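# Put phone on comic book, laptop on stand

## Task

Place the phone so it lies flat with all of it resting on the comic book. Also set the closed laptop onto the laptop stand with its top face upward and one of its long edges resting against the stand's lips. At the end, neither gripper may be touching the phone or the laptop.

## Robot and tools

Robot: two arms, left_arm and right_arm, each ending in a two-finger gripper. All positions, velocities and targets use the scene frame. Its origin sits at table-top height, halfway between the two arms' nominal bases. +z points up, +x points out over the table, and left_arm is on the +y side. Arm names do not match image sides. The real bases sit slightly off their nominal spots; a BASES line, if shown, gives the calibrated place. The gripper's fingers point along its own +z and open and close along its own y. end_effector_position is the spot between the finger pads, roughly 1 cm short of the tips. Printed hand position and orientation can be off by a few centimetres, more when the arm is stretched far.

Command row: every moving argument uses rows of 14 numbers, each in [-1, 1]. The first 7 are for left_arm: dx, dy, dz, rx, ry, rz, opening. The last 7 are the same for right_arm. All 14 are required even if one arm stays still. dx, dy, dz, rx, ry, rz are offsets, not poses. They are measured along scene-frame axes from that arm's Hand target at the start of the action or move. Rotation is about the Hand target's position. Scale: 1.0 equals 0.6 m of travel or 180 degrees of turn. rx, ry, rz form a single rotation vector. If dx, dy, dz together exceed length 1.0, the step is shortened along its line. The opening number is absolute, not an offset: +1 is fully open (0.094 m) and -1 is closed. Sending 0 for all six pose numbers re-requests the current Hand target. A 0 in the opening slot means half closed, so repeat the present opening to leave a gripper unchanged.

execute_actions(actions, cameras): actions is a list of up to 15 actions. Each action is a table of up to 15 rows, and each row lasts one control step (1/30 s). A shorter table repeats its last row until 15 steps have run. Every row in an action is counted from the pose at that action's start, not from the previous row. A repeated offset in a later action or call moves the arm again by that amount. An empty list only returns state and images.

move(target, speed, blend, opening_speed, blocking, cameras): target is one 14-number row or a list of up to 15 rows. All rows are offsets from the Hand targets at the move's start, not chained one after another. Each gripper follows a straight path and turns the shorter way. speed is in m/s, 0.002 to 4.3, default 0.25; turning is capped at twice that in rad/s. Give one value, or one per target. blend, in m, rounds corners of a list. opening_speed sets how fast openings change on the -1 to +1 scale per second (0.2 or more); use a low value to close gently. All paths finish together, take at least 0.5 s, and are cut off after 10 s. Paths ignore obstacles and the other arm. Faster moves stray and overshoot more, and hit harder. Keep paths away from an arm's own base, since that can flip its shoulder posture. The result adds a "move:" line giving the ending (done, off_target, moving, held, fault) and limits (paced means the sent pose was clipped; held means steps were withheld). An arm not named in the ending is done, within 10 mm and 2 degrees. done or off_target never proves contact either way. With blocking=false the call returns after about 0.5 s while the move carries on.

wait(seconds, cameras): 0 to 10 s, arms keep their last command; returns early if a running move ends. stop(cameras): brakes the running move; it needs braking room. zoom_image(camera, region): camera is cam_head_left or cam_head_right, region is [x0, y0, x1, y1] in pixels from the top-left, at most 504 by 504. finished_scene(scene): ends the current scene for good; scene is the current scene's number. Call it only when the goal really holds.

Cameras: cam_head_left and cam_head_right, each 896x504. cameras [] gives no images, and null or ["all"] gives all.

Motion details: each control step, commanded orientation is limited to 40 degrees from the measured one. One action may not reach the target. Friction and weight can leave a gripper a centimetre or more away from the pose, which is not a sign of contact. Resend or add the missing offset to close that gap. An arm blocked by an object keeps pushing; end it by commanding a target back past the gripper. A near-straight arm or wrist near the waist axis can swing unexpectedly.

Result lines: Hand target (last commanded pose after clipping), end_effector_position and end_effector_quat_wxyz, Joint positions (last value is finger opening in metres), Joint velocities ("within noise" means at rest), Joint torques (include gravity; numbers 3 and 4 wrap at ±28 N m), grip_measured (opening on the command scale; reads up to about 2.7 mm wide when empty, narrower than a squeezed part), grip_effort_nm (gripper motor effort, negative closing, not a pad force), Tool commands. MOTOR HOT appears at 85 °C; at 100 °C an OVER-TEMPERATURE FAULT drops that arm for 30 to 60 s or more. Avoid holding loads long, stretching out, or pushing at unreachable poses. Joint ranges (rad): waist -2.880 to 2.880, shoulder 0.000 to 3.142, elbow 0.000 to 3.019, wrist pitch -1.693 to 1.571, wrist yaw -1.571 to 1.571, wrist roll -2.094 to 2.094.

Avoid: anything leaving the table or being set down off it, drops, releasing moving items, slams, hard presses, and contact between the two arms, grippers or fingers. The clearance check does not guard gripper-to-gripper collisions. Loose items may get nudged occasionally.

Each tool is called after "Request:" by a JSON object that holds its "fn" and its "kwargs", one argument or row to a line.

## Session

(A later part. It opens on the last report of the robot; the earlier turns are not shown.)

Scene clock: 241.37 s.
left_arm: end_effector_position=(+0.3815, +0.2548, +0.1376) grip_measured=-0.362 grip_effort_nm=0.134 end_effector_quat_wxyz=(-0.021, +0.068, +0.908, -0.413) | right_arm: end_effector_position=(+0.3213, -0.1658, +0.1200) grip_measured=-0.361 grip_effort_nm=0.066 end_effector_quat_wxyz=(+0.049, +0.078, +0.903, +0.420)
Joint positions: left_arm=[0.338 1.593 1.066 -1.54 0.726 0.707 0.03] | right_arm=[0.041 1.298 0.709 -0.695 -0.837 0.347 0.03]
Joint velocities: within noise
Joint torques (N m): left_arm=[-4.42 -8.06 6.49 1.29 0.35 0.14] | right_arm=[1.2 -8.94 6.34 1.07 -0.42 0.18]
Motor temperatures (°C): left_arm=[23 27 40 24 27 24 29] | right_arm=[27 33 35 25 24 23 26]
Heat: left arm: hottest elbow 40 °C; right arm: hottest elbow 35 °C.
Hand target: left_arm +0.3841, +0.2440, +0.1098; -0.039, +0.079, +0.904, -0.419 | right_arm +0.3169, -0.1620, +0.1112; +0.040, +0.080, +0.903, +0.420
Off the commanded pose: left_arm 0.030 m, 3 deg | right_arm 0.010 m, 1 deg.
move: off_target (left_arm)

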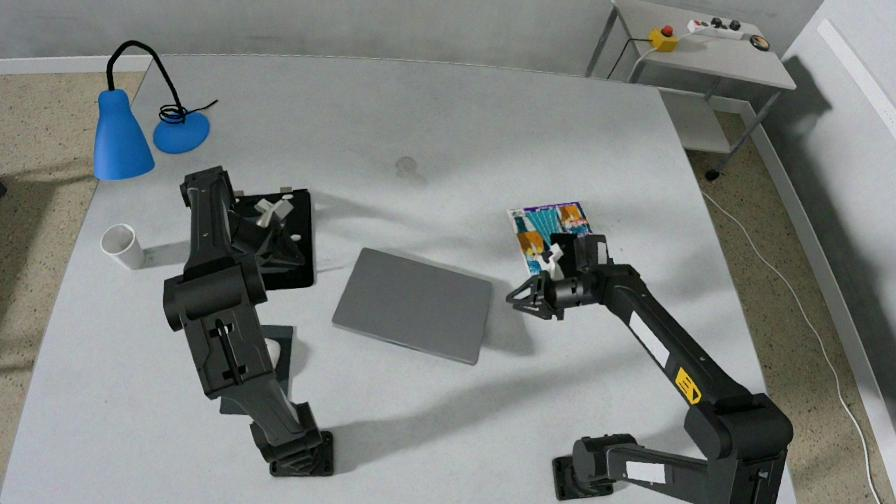

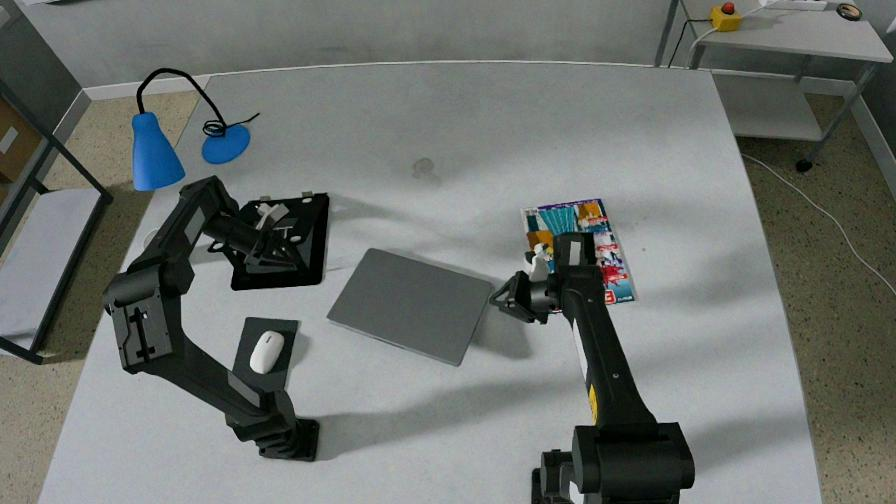

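Request:
{"fn": "move", "kwargs": {
  "target": [
    [0,0.0,0.4,0.276,-0.026,0.052,-1,0,-0.1,0.2,-0.276,0.026,0.052,-1],
    [-0.045,-0.21,-0.02,0.276,-0.026,0.052,-1,0.03,0.22,-0.02,-0.276,0.026,0.052,-1],
    [-0.045,-0.21,-0.163,0.276,-0.026,0.052,-1,0.03,0.22,-0.165,-0.276,0.026,0.052,-1],
    [-0.328,-0.435,-0.163,0.276,-0.026,0.052,-1,-0.195,-0.013,-0.165,-0.276,0.026,0.052,-1]
  ],
  "speed": [0.35,0.25,0.08,0.1]
}}

Request:
{"fn": "move", "kwargs": {
  "target": [
    [0,0,0.2,0,0,0,-1,0,0,0.2,0,0,0,-1],
    [0.2,0.4,0.4,0,0,0,-1,0,-0.3,0.3,0,0,0,-1]
  ]
}}

Request:
{"fn": "zoom_image", "kwargs": {
  "camera": "cam_head_left",
  "region": [300, 200, 540, 420]
}}

Scene clock: 257.43 s.
left_arm: end_effector_position=(+0.3618, +0.1043, +0.0493) grip_measured=-0.981 grip_effort_nm=-0.984 end_effector_quat_wxyz=(+0.050, -0.008, +0.999, -0.006) | right_arm: end_effector_position=(+0.3255, -0.0420, +0.0463) grip_measured=-0.991 grip_effort_nm=-0.496 end_effector_quat_wxyz=(+0.043, +0.001, +0.999, +0.033)
Joint positions: left_arm=[-0.438 1.399 0.781 -0.857 -0.03 -0.423 0.001] | right_arm=[0.642 1.604 1.003 -0.862 0 0.65 0]
Joint velocities: within noise
Joint torques (N m): left_arm=[-0.85 -10.52 8.88 0.5 -0.01 0.04] | right_arm=[-0.21 -12.45 2.93 -0.39 0.03 0.05]
Motor temperatures (°C): left_arm=[23 27 37 24 27 24 28] | right_arm=[27 33 35 25 24 23 26]
Heat: left arm: hottest elbow 37 °C; right arm: hottest elbow 35 °C.
Hand target: left_arm +0.3628, +0.1083, +0.0475; +0.046, -0.010, +0.999, -0.004 (not the last commanded pose) | right_arm +0.3004, -0.0658, +0.0122; +0.000, +0.001, +1.000, +0.001 (not the last commanded pose)
Off the commanded pose: left_arm 0.216 m, 6 deg | right_arm 0.182 m, 6 deg.
move: held (left_arm; a check stopped the path), off_target (right_arm; braked when a check withheld steps of left_arm); path passed 3 of 4 targets; limits=held
pose unreachable (left arm): on one or more control steps of this call, first in action 0 (counted from 0), this arm could not follow its commanded pose, so it was not sent that pose on those steps. It may still have moved: this result reports where it is.
cause: moving toward the commanded pose would bring a part of the arm too close to another arm (this arm's wrist (the part past joint 4) and the right arm's wrist (the part past joint 4), along the way the arms are being sent, or toward where that arm still pushes).

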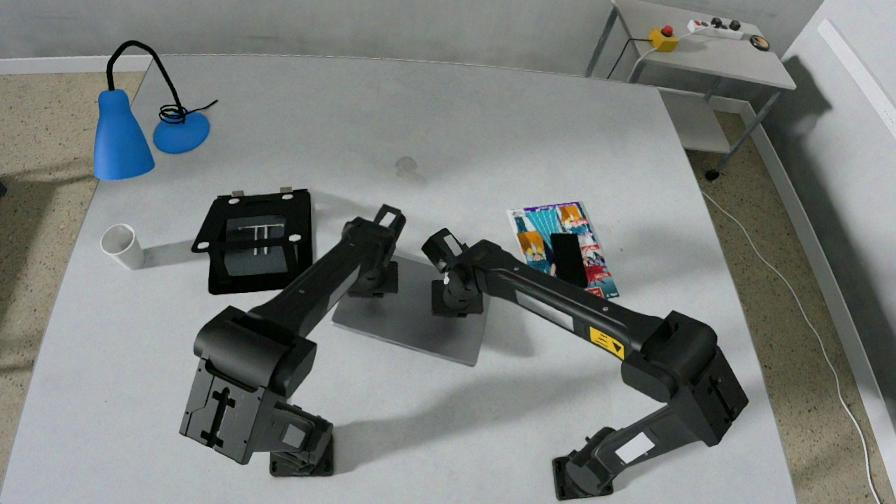

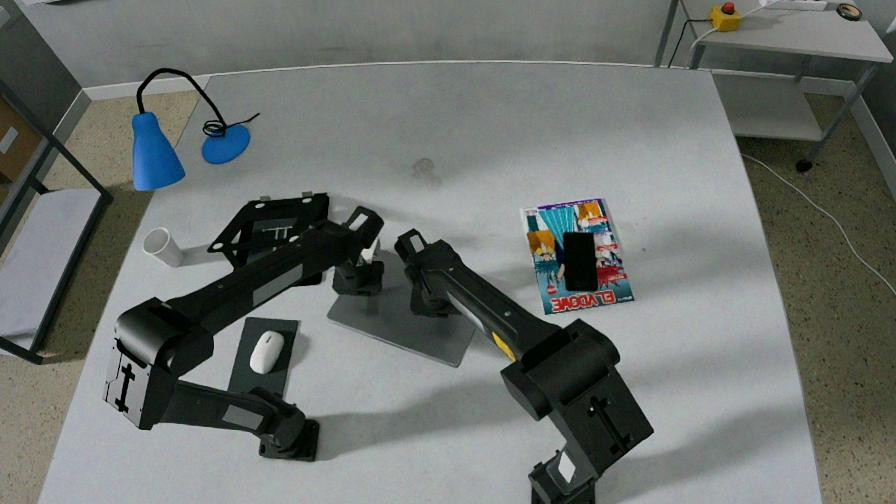

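Scene clock: 260.13 s.
left_arm: end_effector_position=(+0.4663, +0.3414, +0.2638) grip_measured=-0.981 grip_effort_nm=-0.984 end_effector_quat_wxyz=(+0.022, -0.011, +1.000, -0.008) | right_arm: end_effector_position=(+0.3018, -0.2428, +0.1872) grip_measured=-0.991 grip_effort_nm=-0.491 end_effector_quat_wxyz=(-0.002, +0.000, +1.000, -0.001)
Joint positions: left_arm=[0.205 1.48 1.469 -1.52 0.026 0.211 0.001] | right_arm=[0.195 1.244 1.038 -1.37 0.001 0.202 0]
Joint velocities: within noise
Joint torques (N m): left_arm=[-1.08 -13.74 17.28 -0.24 0.11 0.13] | right_arm=[-0.21 -11.46 8.42 -0.2 -0.02 0.04]
Motor temperatures (°C): left_arm=[23 27 37 24 27 24 28] | right_arm=[27 33 35 25 24 23 26]
Heat: left arm: hottest elbow 37 °C; right arm: hottest elbow 35 °C.
Hand target: left_arm +0.4828, +0.3483, +0.2877; +0.046, -0.010, +0.999, -0.004 | right_arm +0.3004, -0.2459, +0.1922; +0.000, +0.001, +1.000, +0.000
Off the commanded pose: left_arm 0.030 m, 3 deg | right_arm 0.006 m, 0 deg.
move: off_target (left_arm)

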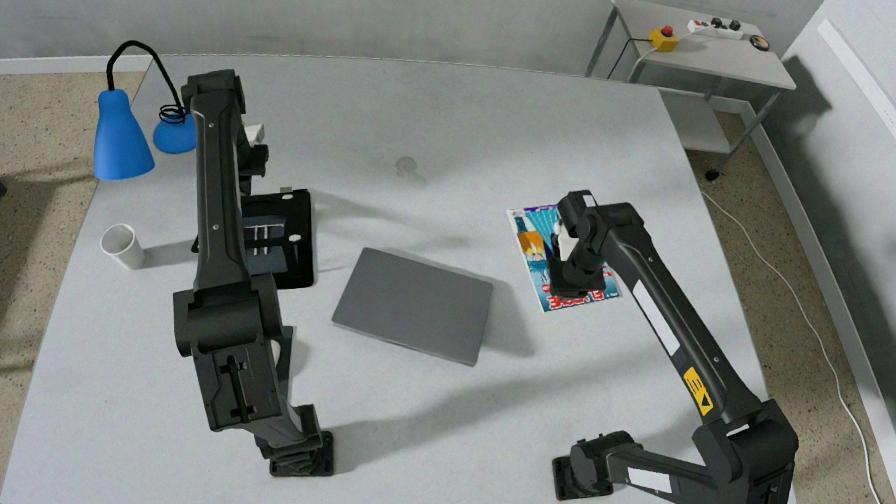

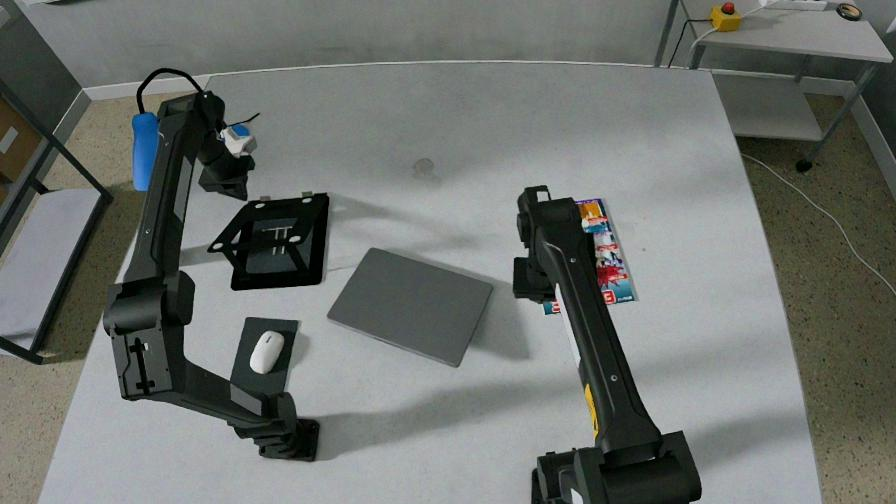

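Scaled by 2.100.

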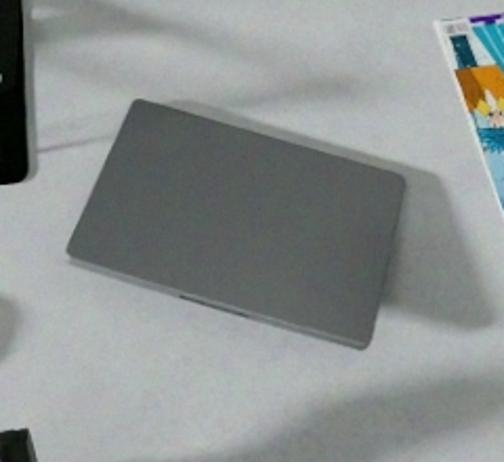

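Request:
{"fn": "move", "kwargs": {
  "target": [
    [0,0.1,0,0,0,0,-1,0.1,0.51,-0.15,0,0,0,-1],
    [0,0.1,0,0,0,0,-1,0.1,0.51,-0.31,0,0,0,-1],
    [0,0.1,0,0,0,0,-1,-0.17,0.26,-0.31,0,0,0,-1],
    [0,0.1,0,0,0,0,-1,-0.17,0.26,0,0,0,0,-1],
    [0,0.1,0,0,0,0,-1,-0.1,-0.3,0.1,0,0,0,-1]
  ],
  "speed": [0.25,0.08,0.1,0.2,0.3]
}}

Request:
{"fn": "zoom_image", "kwargs": {
  "camera": "cam_head_left",
  "region": [300, 220, 560, 440]
}}

Scene clock: 272.87 s.
left_arm: end_effector_position=(+0.4679, +0.3971, +0.2645) grip_measured=-0.981 grip_effort_nm=-0.984 end_effector_quat_wxyz=(+0.023, -0.008, +1.000, -0.011) | right_arm: end_effector_position=(+0.2256, -0.4160, +0.2309) grip_measured=-0.991 grip_effort_nm=-0.481 end_effector_quat_wxyz=(-0.019, -0.002, +1.000, +0.007)
Joint positions: left_arm=[0.325 1.527 1.522 -1.531 0.037 0.336 0.001] | right_arm=[-0.399 1.083 1.03 -1.557 0.002 -0.397 0]
Joint velocities: within noise
Joint torques (N m): left_arm=[-1.03 -14.39 17.05 -0.28 0.14 0.1] | right_arm=[-0.32 -6.3 13.09 -0.24 -0.07 0.06]
Motor temperatures (°C): left_arm=[23 27 38 24 27 24 29] | right_arm=[27 33 35 25 24 23 26]
Heat: left arm: hottest elbow 38 °C; right arm: hottest elbow 35 °C.
Hand target: left_arm +0.4828, +0.4084, +0.2875; +0.046, -0.010, +0.999, -0.004 | right_arm +0.2404, -0.4258, +0.2522; +0.000, +0.001, +1.000, +0.000
Off the commanded pose: left_arm 0.030 m, 3 deg | right_arm 0.028 m, 2 deg.
move: off_target (left_arm, right_arm)

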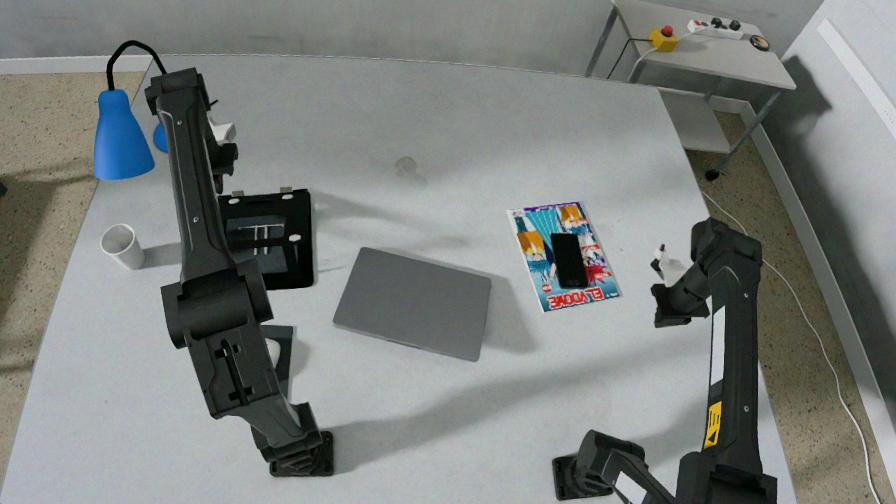

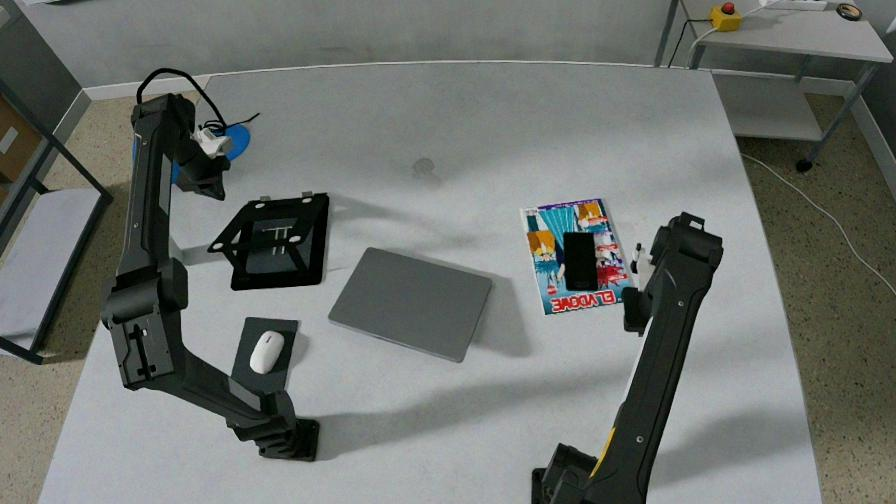

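Scaled by 1.938.

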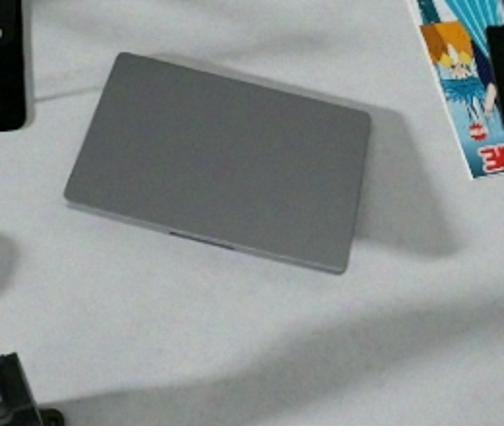

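Request:
{"fn": "move", "kwargs": {
  "target": [
    [0.028,-0.657,-0.14,0,0,0,-1,0,0,0,0,0,0,-1],
    [0.028,-0.657,-0.416,0,0,0,-1,0,0,0,0,0,0,-1],
    [-0.24,-0.657,-0.416,0,0,0,-1,0,0,0,0,0,0,-1],
    [-0.2,-0.657,-0.416,0,0,0,-1,0,0,0,0,0,0,-1],
    [-0.2,-0.657,-0.1,0,0,0,-1,0,0,0,0,0,0,-1],
    [-0.2,0,0,0,0,0,-1,0,0,0,0,0,0,-1]
  ],
  "speed": [0.35,0.2,0.1,0.1,0.25,0.35]
}}

Request:
{"fn": "zoom_image", "kwargs": {
  "camera": "cam_head_left",
  "region": [300, 220, 560, 440]
}}

Scene clock: 287.37 s.
left_arm: end_effector_position=(+0.3491, +0.3969, +0.2627) grip_measured=-0.981 grip_effort_nm=-0.984 end_effector_quat_wxyz=(+0.023, -0.009, +1.000, -0.014) | right_arm: end_effector_position=(+0.2255, -0.4160, +0.2309) grip_measured=-0.991 grip_effort_nm=-0.486 end_effector_quat_wxyz=(-0.019, -0.002, +1.000, +0.007)
Joint positions: left_arm=[0.446 1.244 1.237 -1.535 0.046 0.455 0.001] | right_arm=[-0.4 1.083 1.03 -1.558 0.001 -0.398 0]
Joint velocities: within noise
Joint torques (N m): left_arm=[-0.62 -8.64 17.03 -0.06 0.17 0.12] | right_arm=[-0.44 -6.24 13.09 -0.25 -0.06 0.09]
Motor temperatures (°C): left_arm=[23 28 38 24 27 24 29] | right_arm=[27 32 40 25 24 23 26]
Heat: left arm: hottest elbow 38 °C; right arm: hottest elbow 40 °C.
Hand target: left_arm +0.3629, +0.4083, +0.2874; +0.046, -0.010, +0.999, -0.004 | right_arm +0.2403, -0.4258, +0.2522; +0.000, +0.001, +1.000, +0.001
Off the commanded pose: left_arm 0.031 m, 3 deg | right_arm 0.028 m, 2 deg.
move: off_target (left_arm, right_arm)

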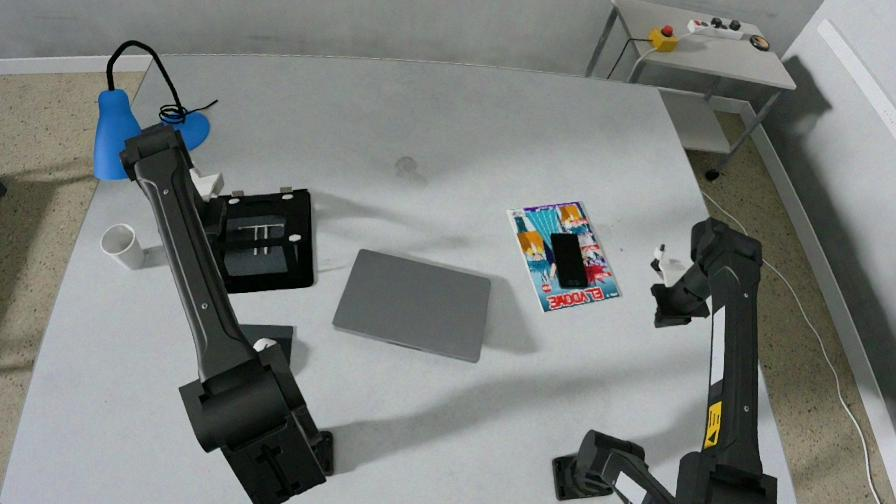

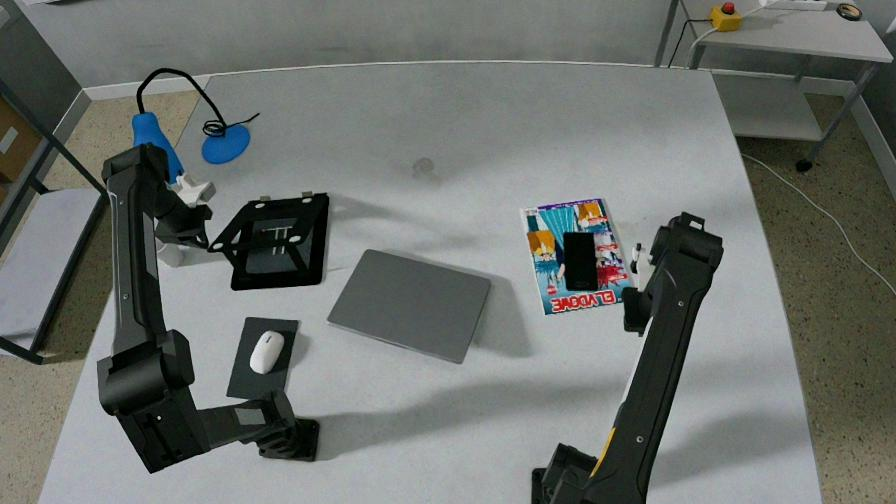

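Scaled by 1.938.

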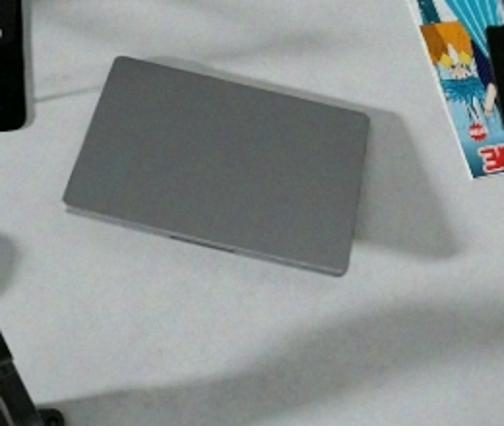

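Request:
{"fn": "move", "kwargs": {
  "target": [
    [0.228,-0.657,-0.14,0,0,0,-1,0,0,0,0,0,0,-1],
    [0.228,-0.657,-0.416,0,0,0,-1,0,0,0,0,0,0,-1]
  ]
}}

Request:
{"fn": "zoom_image", "kwargs": {
  "camera": "cam_head_left",
  "region": [360, 180, 500, 320]
}}

Request:
{"fn": "zoom_image", "kwargs": {
  "camera": "cam_head_right",
  "region": [360, 180, 500, 320]
}}

Scene clock: 293.60 s.
left_arm: end_effector_position=(+0.4974, +0.0174, +0.0355) grip_measured=-0.981 grip_effort_nm=-0.984 end_effector_quat_wxyz=(+0.038, -0.008, +0.999, -0.002) | right_arm: end_effector_position=(+0.2255, -0.4160, +0.2309) grip_measured=-0.991 grip_effort_nm=-0.491 end_effector_quat_wxyz=(-0.019, -0.002, +1.000, +0.007)
Joint positions: left_arm=[-0.488 1.809 1.252 -0.946 -0.031 -0.474 0.001] | right_arm=[-0.4 1.083 1.03 -1.558 0.001 -0.398 0]
Joint velocities: within noise
Joint torques (N m): left_arm=[-1.85 -18.26 9.07 0.88 -0.2 -0.1] | right_arm=[-0.44 -6.3 13.08 -0.25 -0.06 0.09]
Motor temperatures (°C): left_arm=[23 27 38 24 27 24 29] | right_arm=[27 32 42 25 24 23 26]
Heat: left arm: hottest elbow 38 °C; right arm: hottest elbow 42 °C.
Hand target: left_arm +0.4997, +0.0142, +0.0378; +0.046, -0.010, +0.999, -0.004 | right_arm +0.2403, -0.4258, +0.2522; +0.000, +0.001, +1.000, +0.001
Off the commanded pose: left_arm 0.005 m, 1 deg | right_arm 0.028 m, 2 deg.
move: off_target (right_arm)

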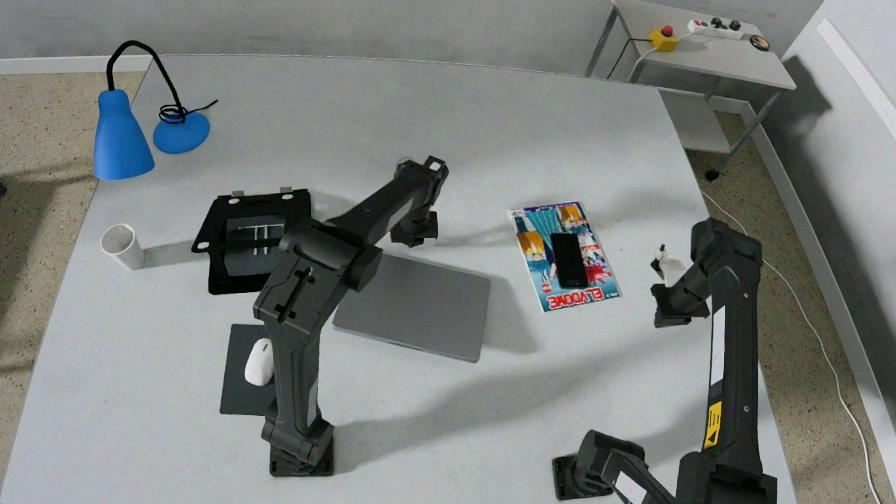

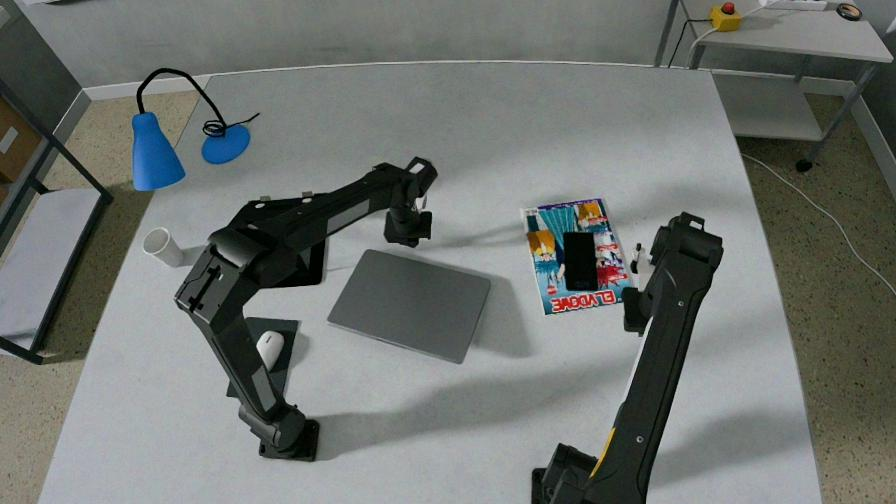

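Scaled by 3.600.

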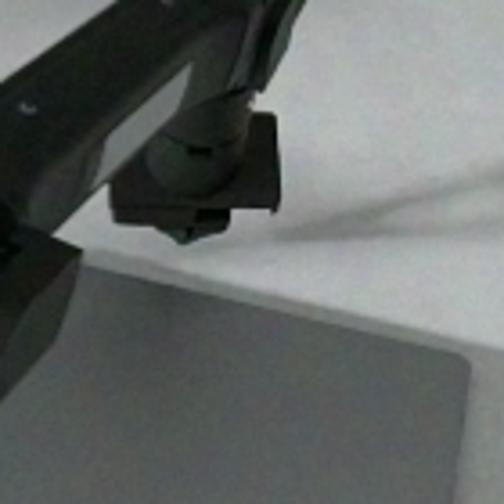

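Scaled by 3.600.

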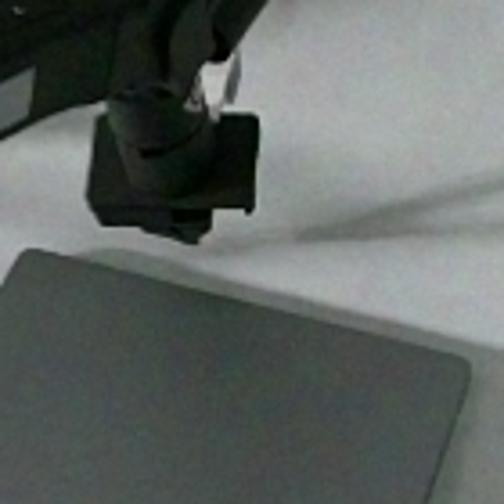

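Request:
{"fn": "move", "kwargs": {
  "target": [-0.117,0,-0.01,0,0,0,-1,0,0,0,0,0,0,-1],
  "speed": 0.1
}}

Request:
{"fn": "zoom_image", "kwargs": {
  "camera": "cam_head_left",
  "region": [340, 200, 500, 360]
}}

Scene clock: 297.07 s.
left_arm: end_effector_position=(+0.4379, +0.0177, +0.0323) grip_measured=-0.981 grip_effort_nm=-0.984 end_effector_quat_wxyz=(+0.045, -0.013, +0.999, -0.004) | right_arm: end_effector_position=(+0.2255, -0.4160, +0.2309) grip_measured=-0.991 grip_effort_nm=-0.476 end_effector_quat_wxyz=(-0.019, -0.002, +1.000, +0.007)
Joint positions: left_arm=[-0.547 1.689 1.071 -0.872 -0.04 -0.543 0.001] | right_arm=[-0.4 1.083 1.03 -1.558 0.001 -0.398 0]
Joint velocities: within noise
Joint torques (N m): left_arm=[-2.61 -16.5 7.04 0.68 -0.09 -0.05] | right_arm=[-0.38 -6.3 13.08 -0.25 -0.05 0.08]
Motor temperatures (°C): left_arm=[23 28 38 24 27 24 29] | right_arm=[27 32 42 25 24 23 26]
Heat: left arm: hottest elbow 38 °C; right arm: hottest elbow 42 °C.
Hand target: left_arm +0.4295, +0.0142, +0.0318; +0.046, -0.010, +0.999, -0.004 | right_arm +0.2403, -0.4258, +0.2522; +0.000, +0.001, +1.000, +0.001
Off the commanded pose: left_arm 0.009 m, 0 deg | right_arm 0.028 m, 2 deg.
move: off_target (right_arm)

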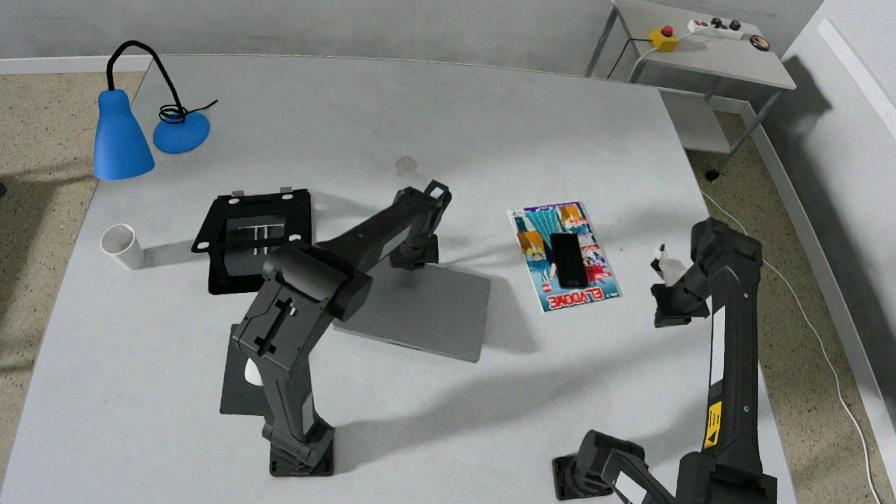

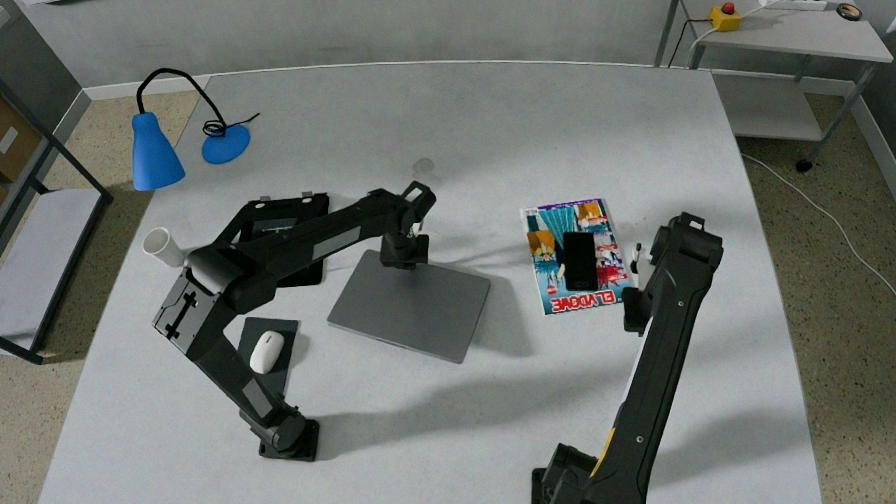

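Scaled by 3.150.

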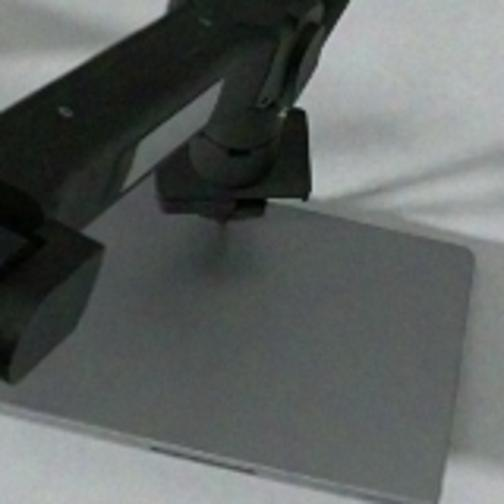

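Request:
{"fn": "move", "kwargs": {
  "target": [
    [0,0,0.04,0,0,0,-1,0,0,0,0,0,0,-1],
    [0.117,0,0.04,0,0,0,-1,0,0,0,0,0,0,-1],
    [0.117,0,-0.035,0,0,0,-1,0,0,0,0,0,0,-1]
  ],
  "speed": 0.12,
  "cameras": []
}}

Request:
{"fn": "move", "kwargs": {
  "target": [0,0,-0.02,0,0,0,-1,0,0,0,0,0,0,-1],
  "speed": 0.05
}}

Request:
{"fn": "zoom_image", "kwargs": {
  "camera": "cam_head_right",
  "region": [360, 180, 500, 320]
}}

Scene clock: 302.63 s.
left_arm: end_effector_position=(+0.4842, +0.0174, +0.0127) grip_measured=-0.981 grip_effort_nm=-0.989 end_effector_quat_wxyz=(+0.036, -0.009, +0.999, +0.002) | right_arm: end_effector_position=(+0.2255, -0.4160, +0.2309) grip_measured=-0.991 grip_effort_nm=-0.476 end_effector_quat_wxyz=(-0.019, -0.002, +1.000, +0.007)
Joint positions: left_arm=[-0.502 1.82 1.197 -0.887 -0.038 -0.491 0.001] | right_arm=[-0.4 1.083 1.03 -1.558 0.001 -0.398 0]
Joint velocities: within noise
Joint torques (N m): left_arm=[-1.08 -16.15 11.21 1.05 0.11 0.09] | right_arm=[-0.32 -6.24 13.08 -0.23 -0.06 0.09]
Motor temperatures (°C): left_arm=[23 28 37 24 27 24 29] | right_arm=[27 32 43 25 24 23 26]
Heat: left arm: hottest elbow 37 °C; right arm: hottest elbow 43 °C.
Hand target: left_arm +0.4997, +0.0142, +0.0109; +0.046, -0.010, +0.999, -0.004 | right_arm +0.2403, -0.4258, +0.2522; +0.000, +0.001, +1.000, +0.001
Off the commanded pose: left_arm 0.016 m, 1 deg | right_arm 0.028 m, 2 deg.
move: off_target (left_arm, right_arm)
No camera images: "cameras" was empty.

Scene clock: 303.47 s.
left_arm: end_effector_position=(+0.4891, +0.0149, +0.0129) grip_measured=-0.981 grip_effort_nm=-0.984 end_effector_quat_wxyz=(+0.046, -0.009, +0.999, -0.003) | right_arm: end_effector_position=(+0.2255, -0.4160, +0.2309) grip_measured=-0.991 grip_effort_nm=-0.481 end_effector_quat_wxyz=(-0.019, -0.002, +1.000, +0.007)
Joint positions: left_arm=[-0.502 1.82 1.197 -0.864 -0.038 -0.49 0.001] | right_arm=[-0.4 1.083 1.03 -1.558 0.001 -0.398 0]
Joint velocities: within noise
Joint torques (N m): left_arm=[-0.73 -14.62 10.21 1.31 0.04 0.1] | right_arm=[-0.38 -6.36 13.09 -0.25 -0.06 0.08]
Motor temperatures (°C): left_arm=[23 28 37 24 27 24 29] | right_arm=[27 32 44 25 24 23 26]
Heat: left arm: hottest elbow 37 °C; right arm: hottest elbow 44 °C.
Hand target: left_arm +0.4998, +0.0142, -0.0011; +0.046, -0.010, +0.999, -0.004 | right_arm +0.2403, -0.4258, +0.2522; +0.000, +0.001, +1.000, +0.001
Off the commanded pose: left_arm 0.018 m, 0 deg | right_arm 0.028 m, 2 deg.
move: off_target (left_arm, right_arm)

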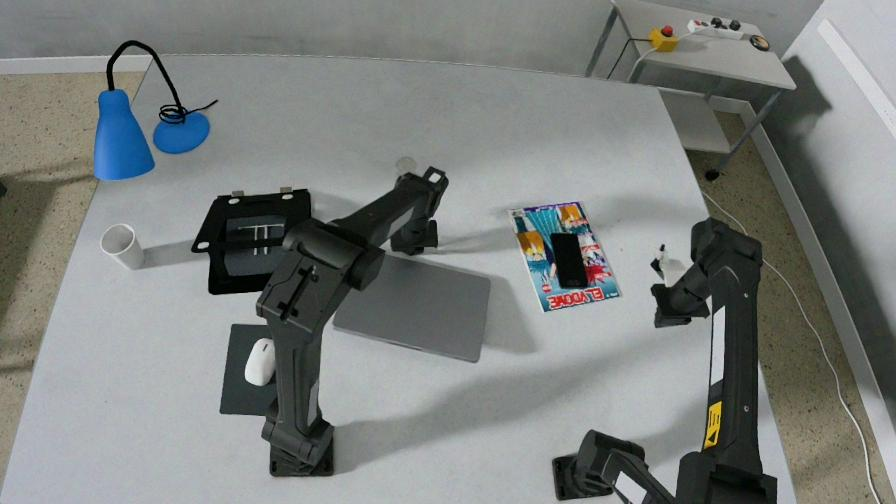

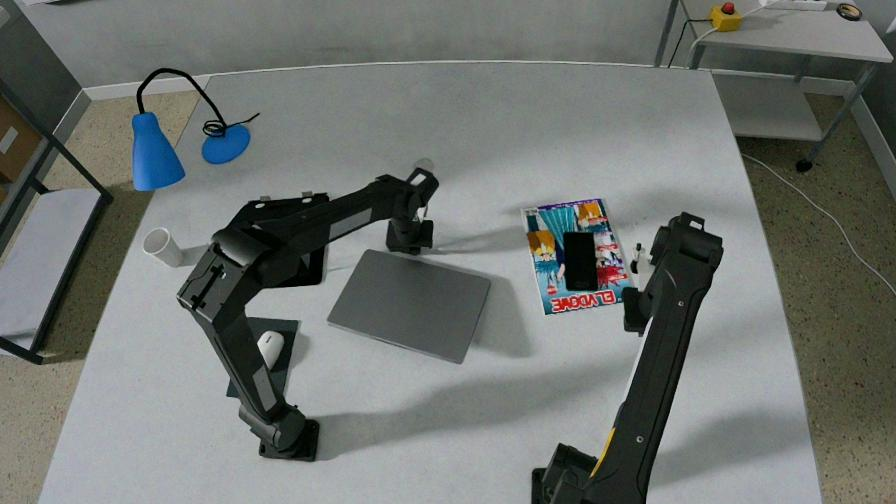

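Scaled by 3.600.

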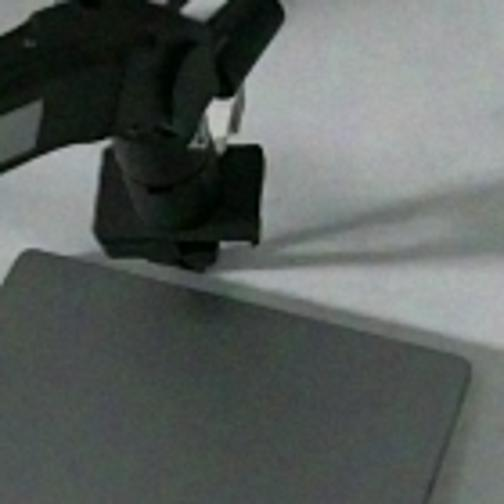

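Request:
{"fn": "move", "kwargs": {
  "target": [
    [0,0,0.028,0,0,0,-1,0,0,0,0,0,0,-1],
    [-0.17,0,0.028,0,0,0,-1,0,0,0,0,0,0,-1]
  ],
  "speed": 0.1
}}

Scene clock: 308.00 s.
left_arm: end_effector_position=(+0.4134, +0.0184, +0.0188) grip_measured=-0.981 grip_effort_nm=-0.984 end_effector_quat_wxyz=(+0.054, -0.017, +0.998, -0.005) | right_arm: end_effector_position=(+0.2255, -0.4160, +0.2309) grip_measured=-0.991 grip_effort_nm=-0.481 end_effector_quat_wxyz=(-0.019, -0.002, +1.000, +0.007)
Joint positions: left_arm=[-0.577 1.656 0.981 -0.799 -0.049 -0.58 0.001] | right_arm=[-0.4 1.083 1.03 -1.558 0.001 -0.398 0]
Joint velocities: within noise
Joint torques (N m): left_arm=[-3.19 -15.74 6.04 0.46 0.09 -0.07] | right_arm=[-0.32 -6.36 13.08 -0.24 -0.06 0.09]
Motor temperatures (°C): left_arm=[23 28 37 24 27 24 29] | right_arm=[27 32 44 25 24 23 26]
Heat: left arm: hottest elbow 37 °C; right arm: hottest elbow 44 °C.
Hand target: left_arm +0.3977, +0.0142, +0.0156; +0.046, -0.010, +0.999, -0.004 | right_arm +0.2403, -0.4258, +0.2522; +0.000, +0.001, +1.000, +0.001
Off the commanded pose: left_arm 0.016 m, 1 deg | right_arm 0.028 m, 2 deg.
move: off_target (left_arm, right_arm)

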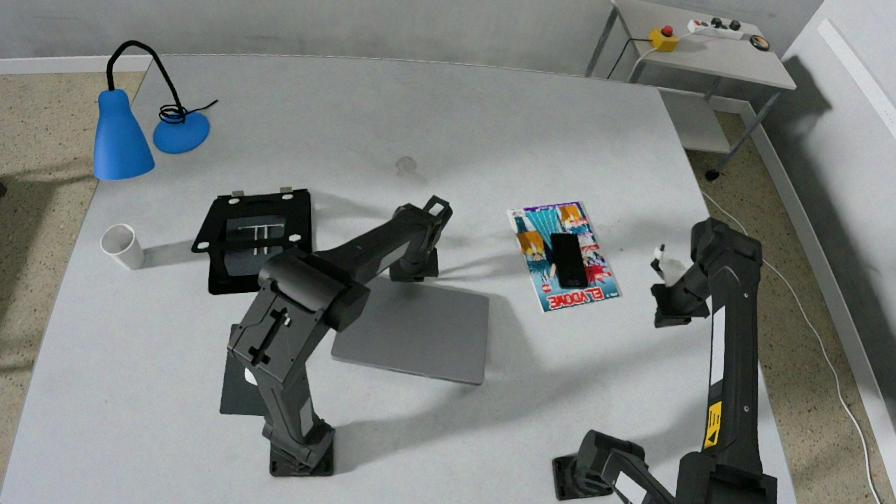

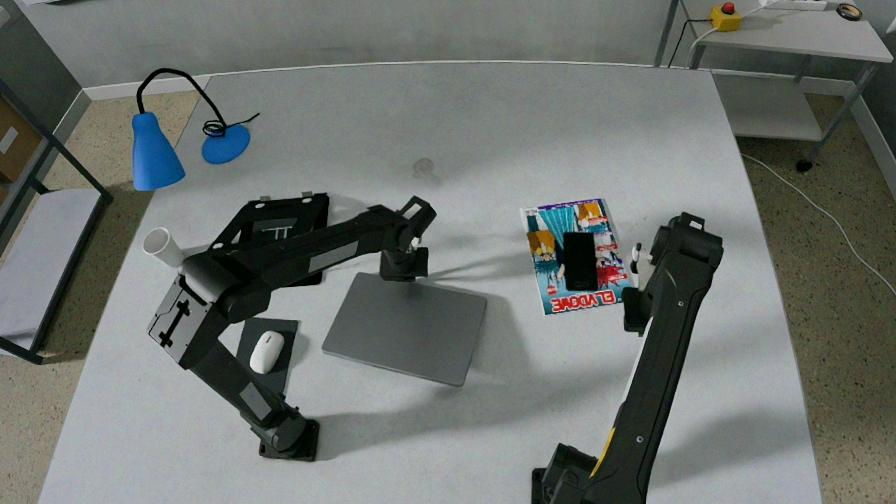

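Request:
{"fn": "move", "kwargs": {
  "target": [
    [-0.1,-0.02,0.0,0,0,0,-1,0,0,0,0,0,0,-1],
    [-0.07,-0.02,0,0,0,0,-1,0,0,0,0,0,0,-1],
    [-0.07,-0.02,0.25,0,0,0,-1,0,0,0,0,0,0,-1],
    [-0.07,0.33,0.25,0,0,0,-1,0,0,0,0,0,0,-1]
  ],
  "speed": [0.1,0.1,0.2,0.3]
}}

Request:
{"fn": "zoom_image", "kwargs": {
  "camera": "cam_head_left",
  "region": [290, 220, 530, 420]
}}

Scene clock: 313.57 s.
left_arm: end_effector_position=(+0.3600, +0.2076, +0.1640) grip_measured=-0.981 grip_effort_nm=-0.984 end_effector_quat_wxyz=(+0.048, -0.008, +0.999, -0.003) | right_arm: end_effector_position=(+0.2255, -0.4160, +0.2309) grip_measured=-0.991 grip_effort_nm=-0.481 end_effector_quat_wxyz=(-0.019, -0.002, +1.000, +0.007)
Joint positions: left_arm=[-0.136 1.175 0.917 -1.218 -0.004 -0.122 0.001] | right_arm=[-0.4 1.083 1.03 -1.558 0.001 -0.398 0]
Joint velocities: within noise
Joint torques (N m): left_arm=[-0.56 -9.88 9.92 0.23 0.07 0.11] | right_arm=[-0.44 -6.36 13.08 -0.23 -0.06 0.09]
Motor temperatures (°C): left_arm=[23 28 36 24 27 24 29] | right_arm=[27 32 45 25 24 23 26]
Heat: left arm: hottest elbow 36 °C; right arm: hottest elbow 45 °C.
Hand target: left_arm +0.3557, +0.2122, +0.1657; +0.046, -0.010, +0.999, -0.004 | right_arm +0.2403, -0.4258, +0.2522; +0.000, +0.001, +1.000, +0.001
Off the commanded pose: left_arm 0.007 m, 0 deg | right_arm 0.028 m, 2 deg.
move: off_target (right_arm)

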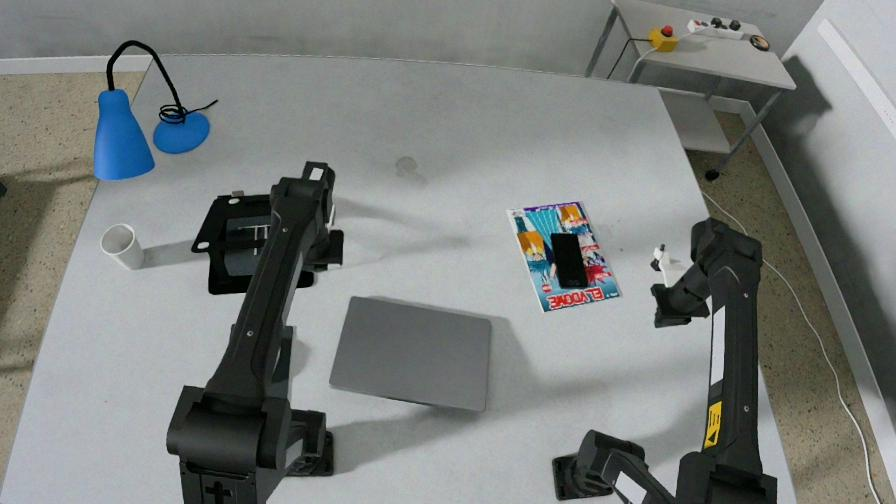

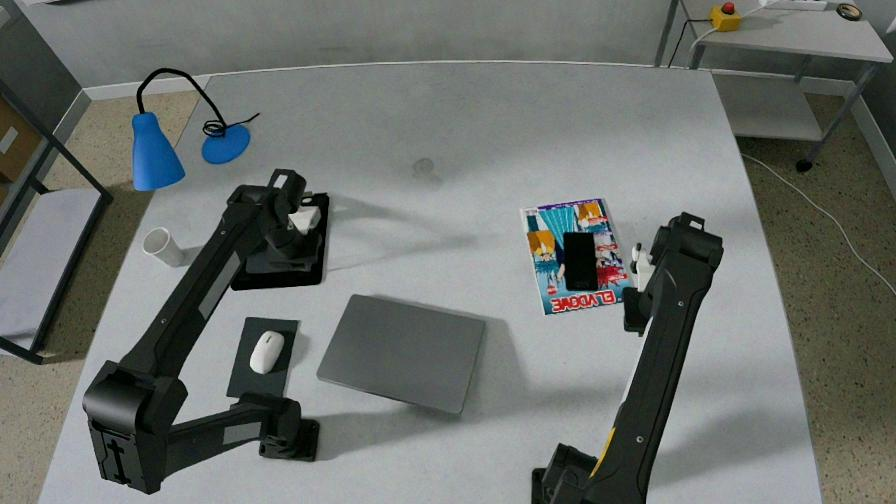

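Scaled by 2.100.

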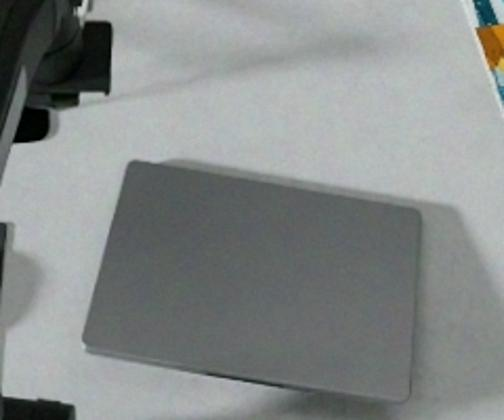

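Request:
{"fn": "move", "kwargs": {
  "target": [
    [-0.2,0.07,-0.05,0,0,0,-1,0,0,0,0,0,0,-1],
    [-0.2,0.07,-0.253,0,0,0,-1,0,0,0,0,0,0,-1],
    [-0.2,-0.19,-0.253,0,0,0,-1,0,0,0,0,0,0,-1],
    [-0.2,-0.14,-0.253,0,0,0,-1,0,0,0,0,0,0,-1],
    [-0.2,-0.1,0.15,0,0,0,-1,0,0,0,0,0,0,-1]
  ],
  "speed": [0.25,0.15,0.1,0.15,0.2]
}}

Request:
{"fn": "zoom_image", "kwargs": {
  "camera": "cam_head_left",
  "region": [290, 220, 530, 420]
}}

Scene clock: 330.40 s.
left_arm: end_effector_position=(+0.2221, +0.1556, +0.2269) grip_measured=-0.982 grip_effort_nm=-0.969 end_effector_quat_wxyz=(+0.019, -0.006, +1.000, +0.011) | right_arm: end_effector_position=(+0.2255, -0.4160, +0.2309) grip_measured=-0.991 grip_effort_nm=-0.481 end_effector_quat_wxyz=(-0.019, -0.002, +1.000, +0.007)
Joint positions: left_arm=[-0.484 0.848 0.882 -1.58 -0.036 -0.467 0.001] | right_arm=[-0.4 1.083 1.03 -1.558 0.001 -0.398 0]
Joint velocities: within noise
Joint torques (N m): left_arm=[-0.67 -4.13 17.17 -0.12 -0.01 0.06] | right_arm=[-0.38 -6.36 13.08 -0.25 -0.06 0.09]
Motor temperatures (°C): left_arm=[23 27 36 24 27 24 29] | right_arm=[27 31 47 25 24 23 26]
Heat: left arm: hottest elbow 36 °C; right arm: hottest elbow 47 °C.
Hand target: left_arm +0.2357, +0.1522, +0.2557; +0.046, -0.010, +0.999, -0.004 | right_arm +0.2403, -0.4258, +0.2522; +0.000, +0.001, +1.000, +0.001
Off the commanded pose: left_arm 0.032 m, 4 deg | right_arm 0.028 m, 2 deg.
move: off_target (left_arm, right_arm)

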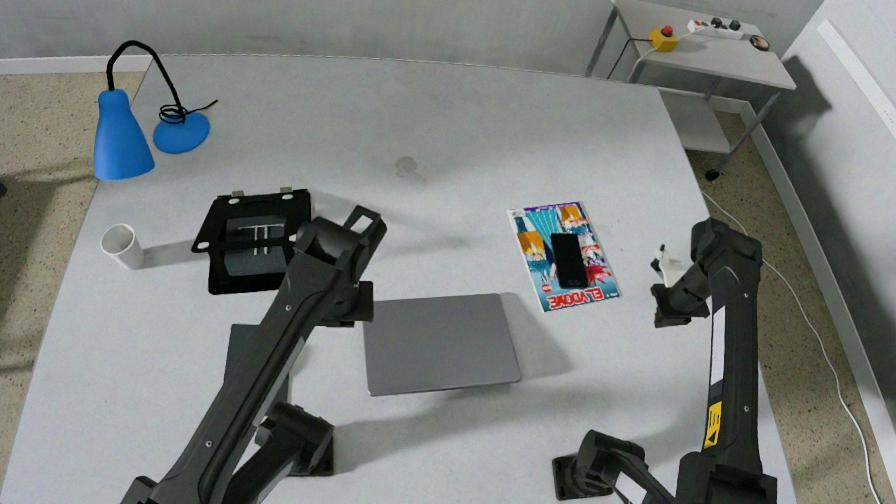

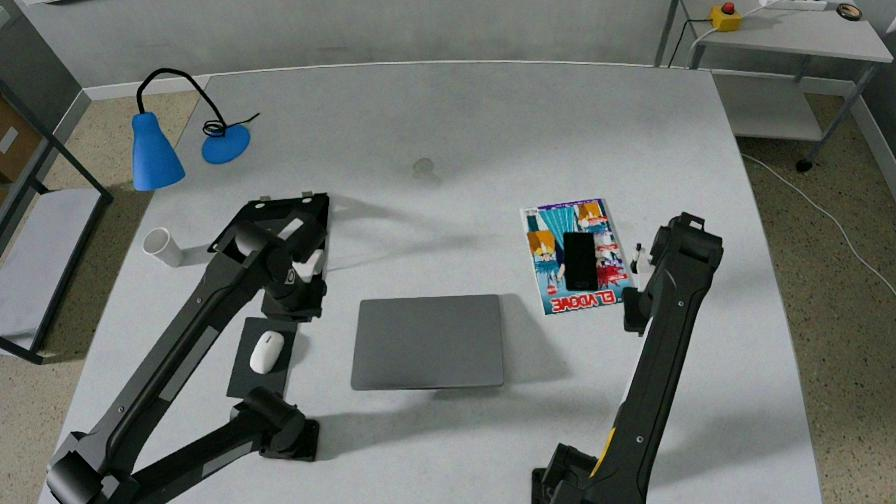

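Scaled by 2.100.

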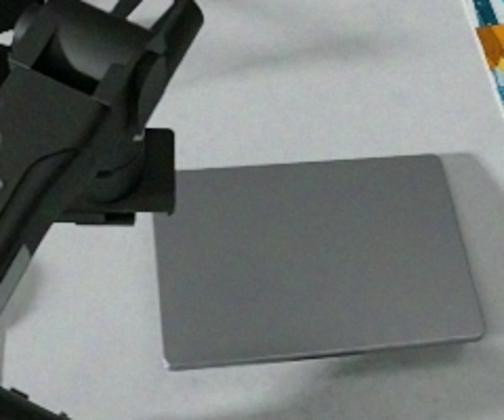

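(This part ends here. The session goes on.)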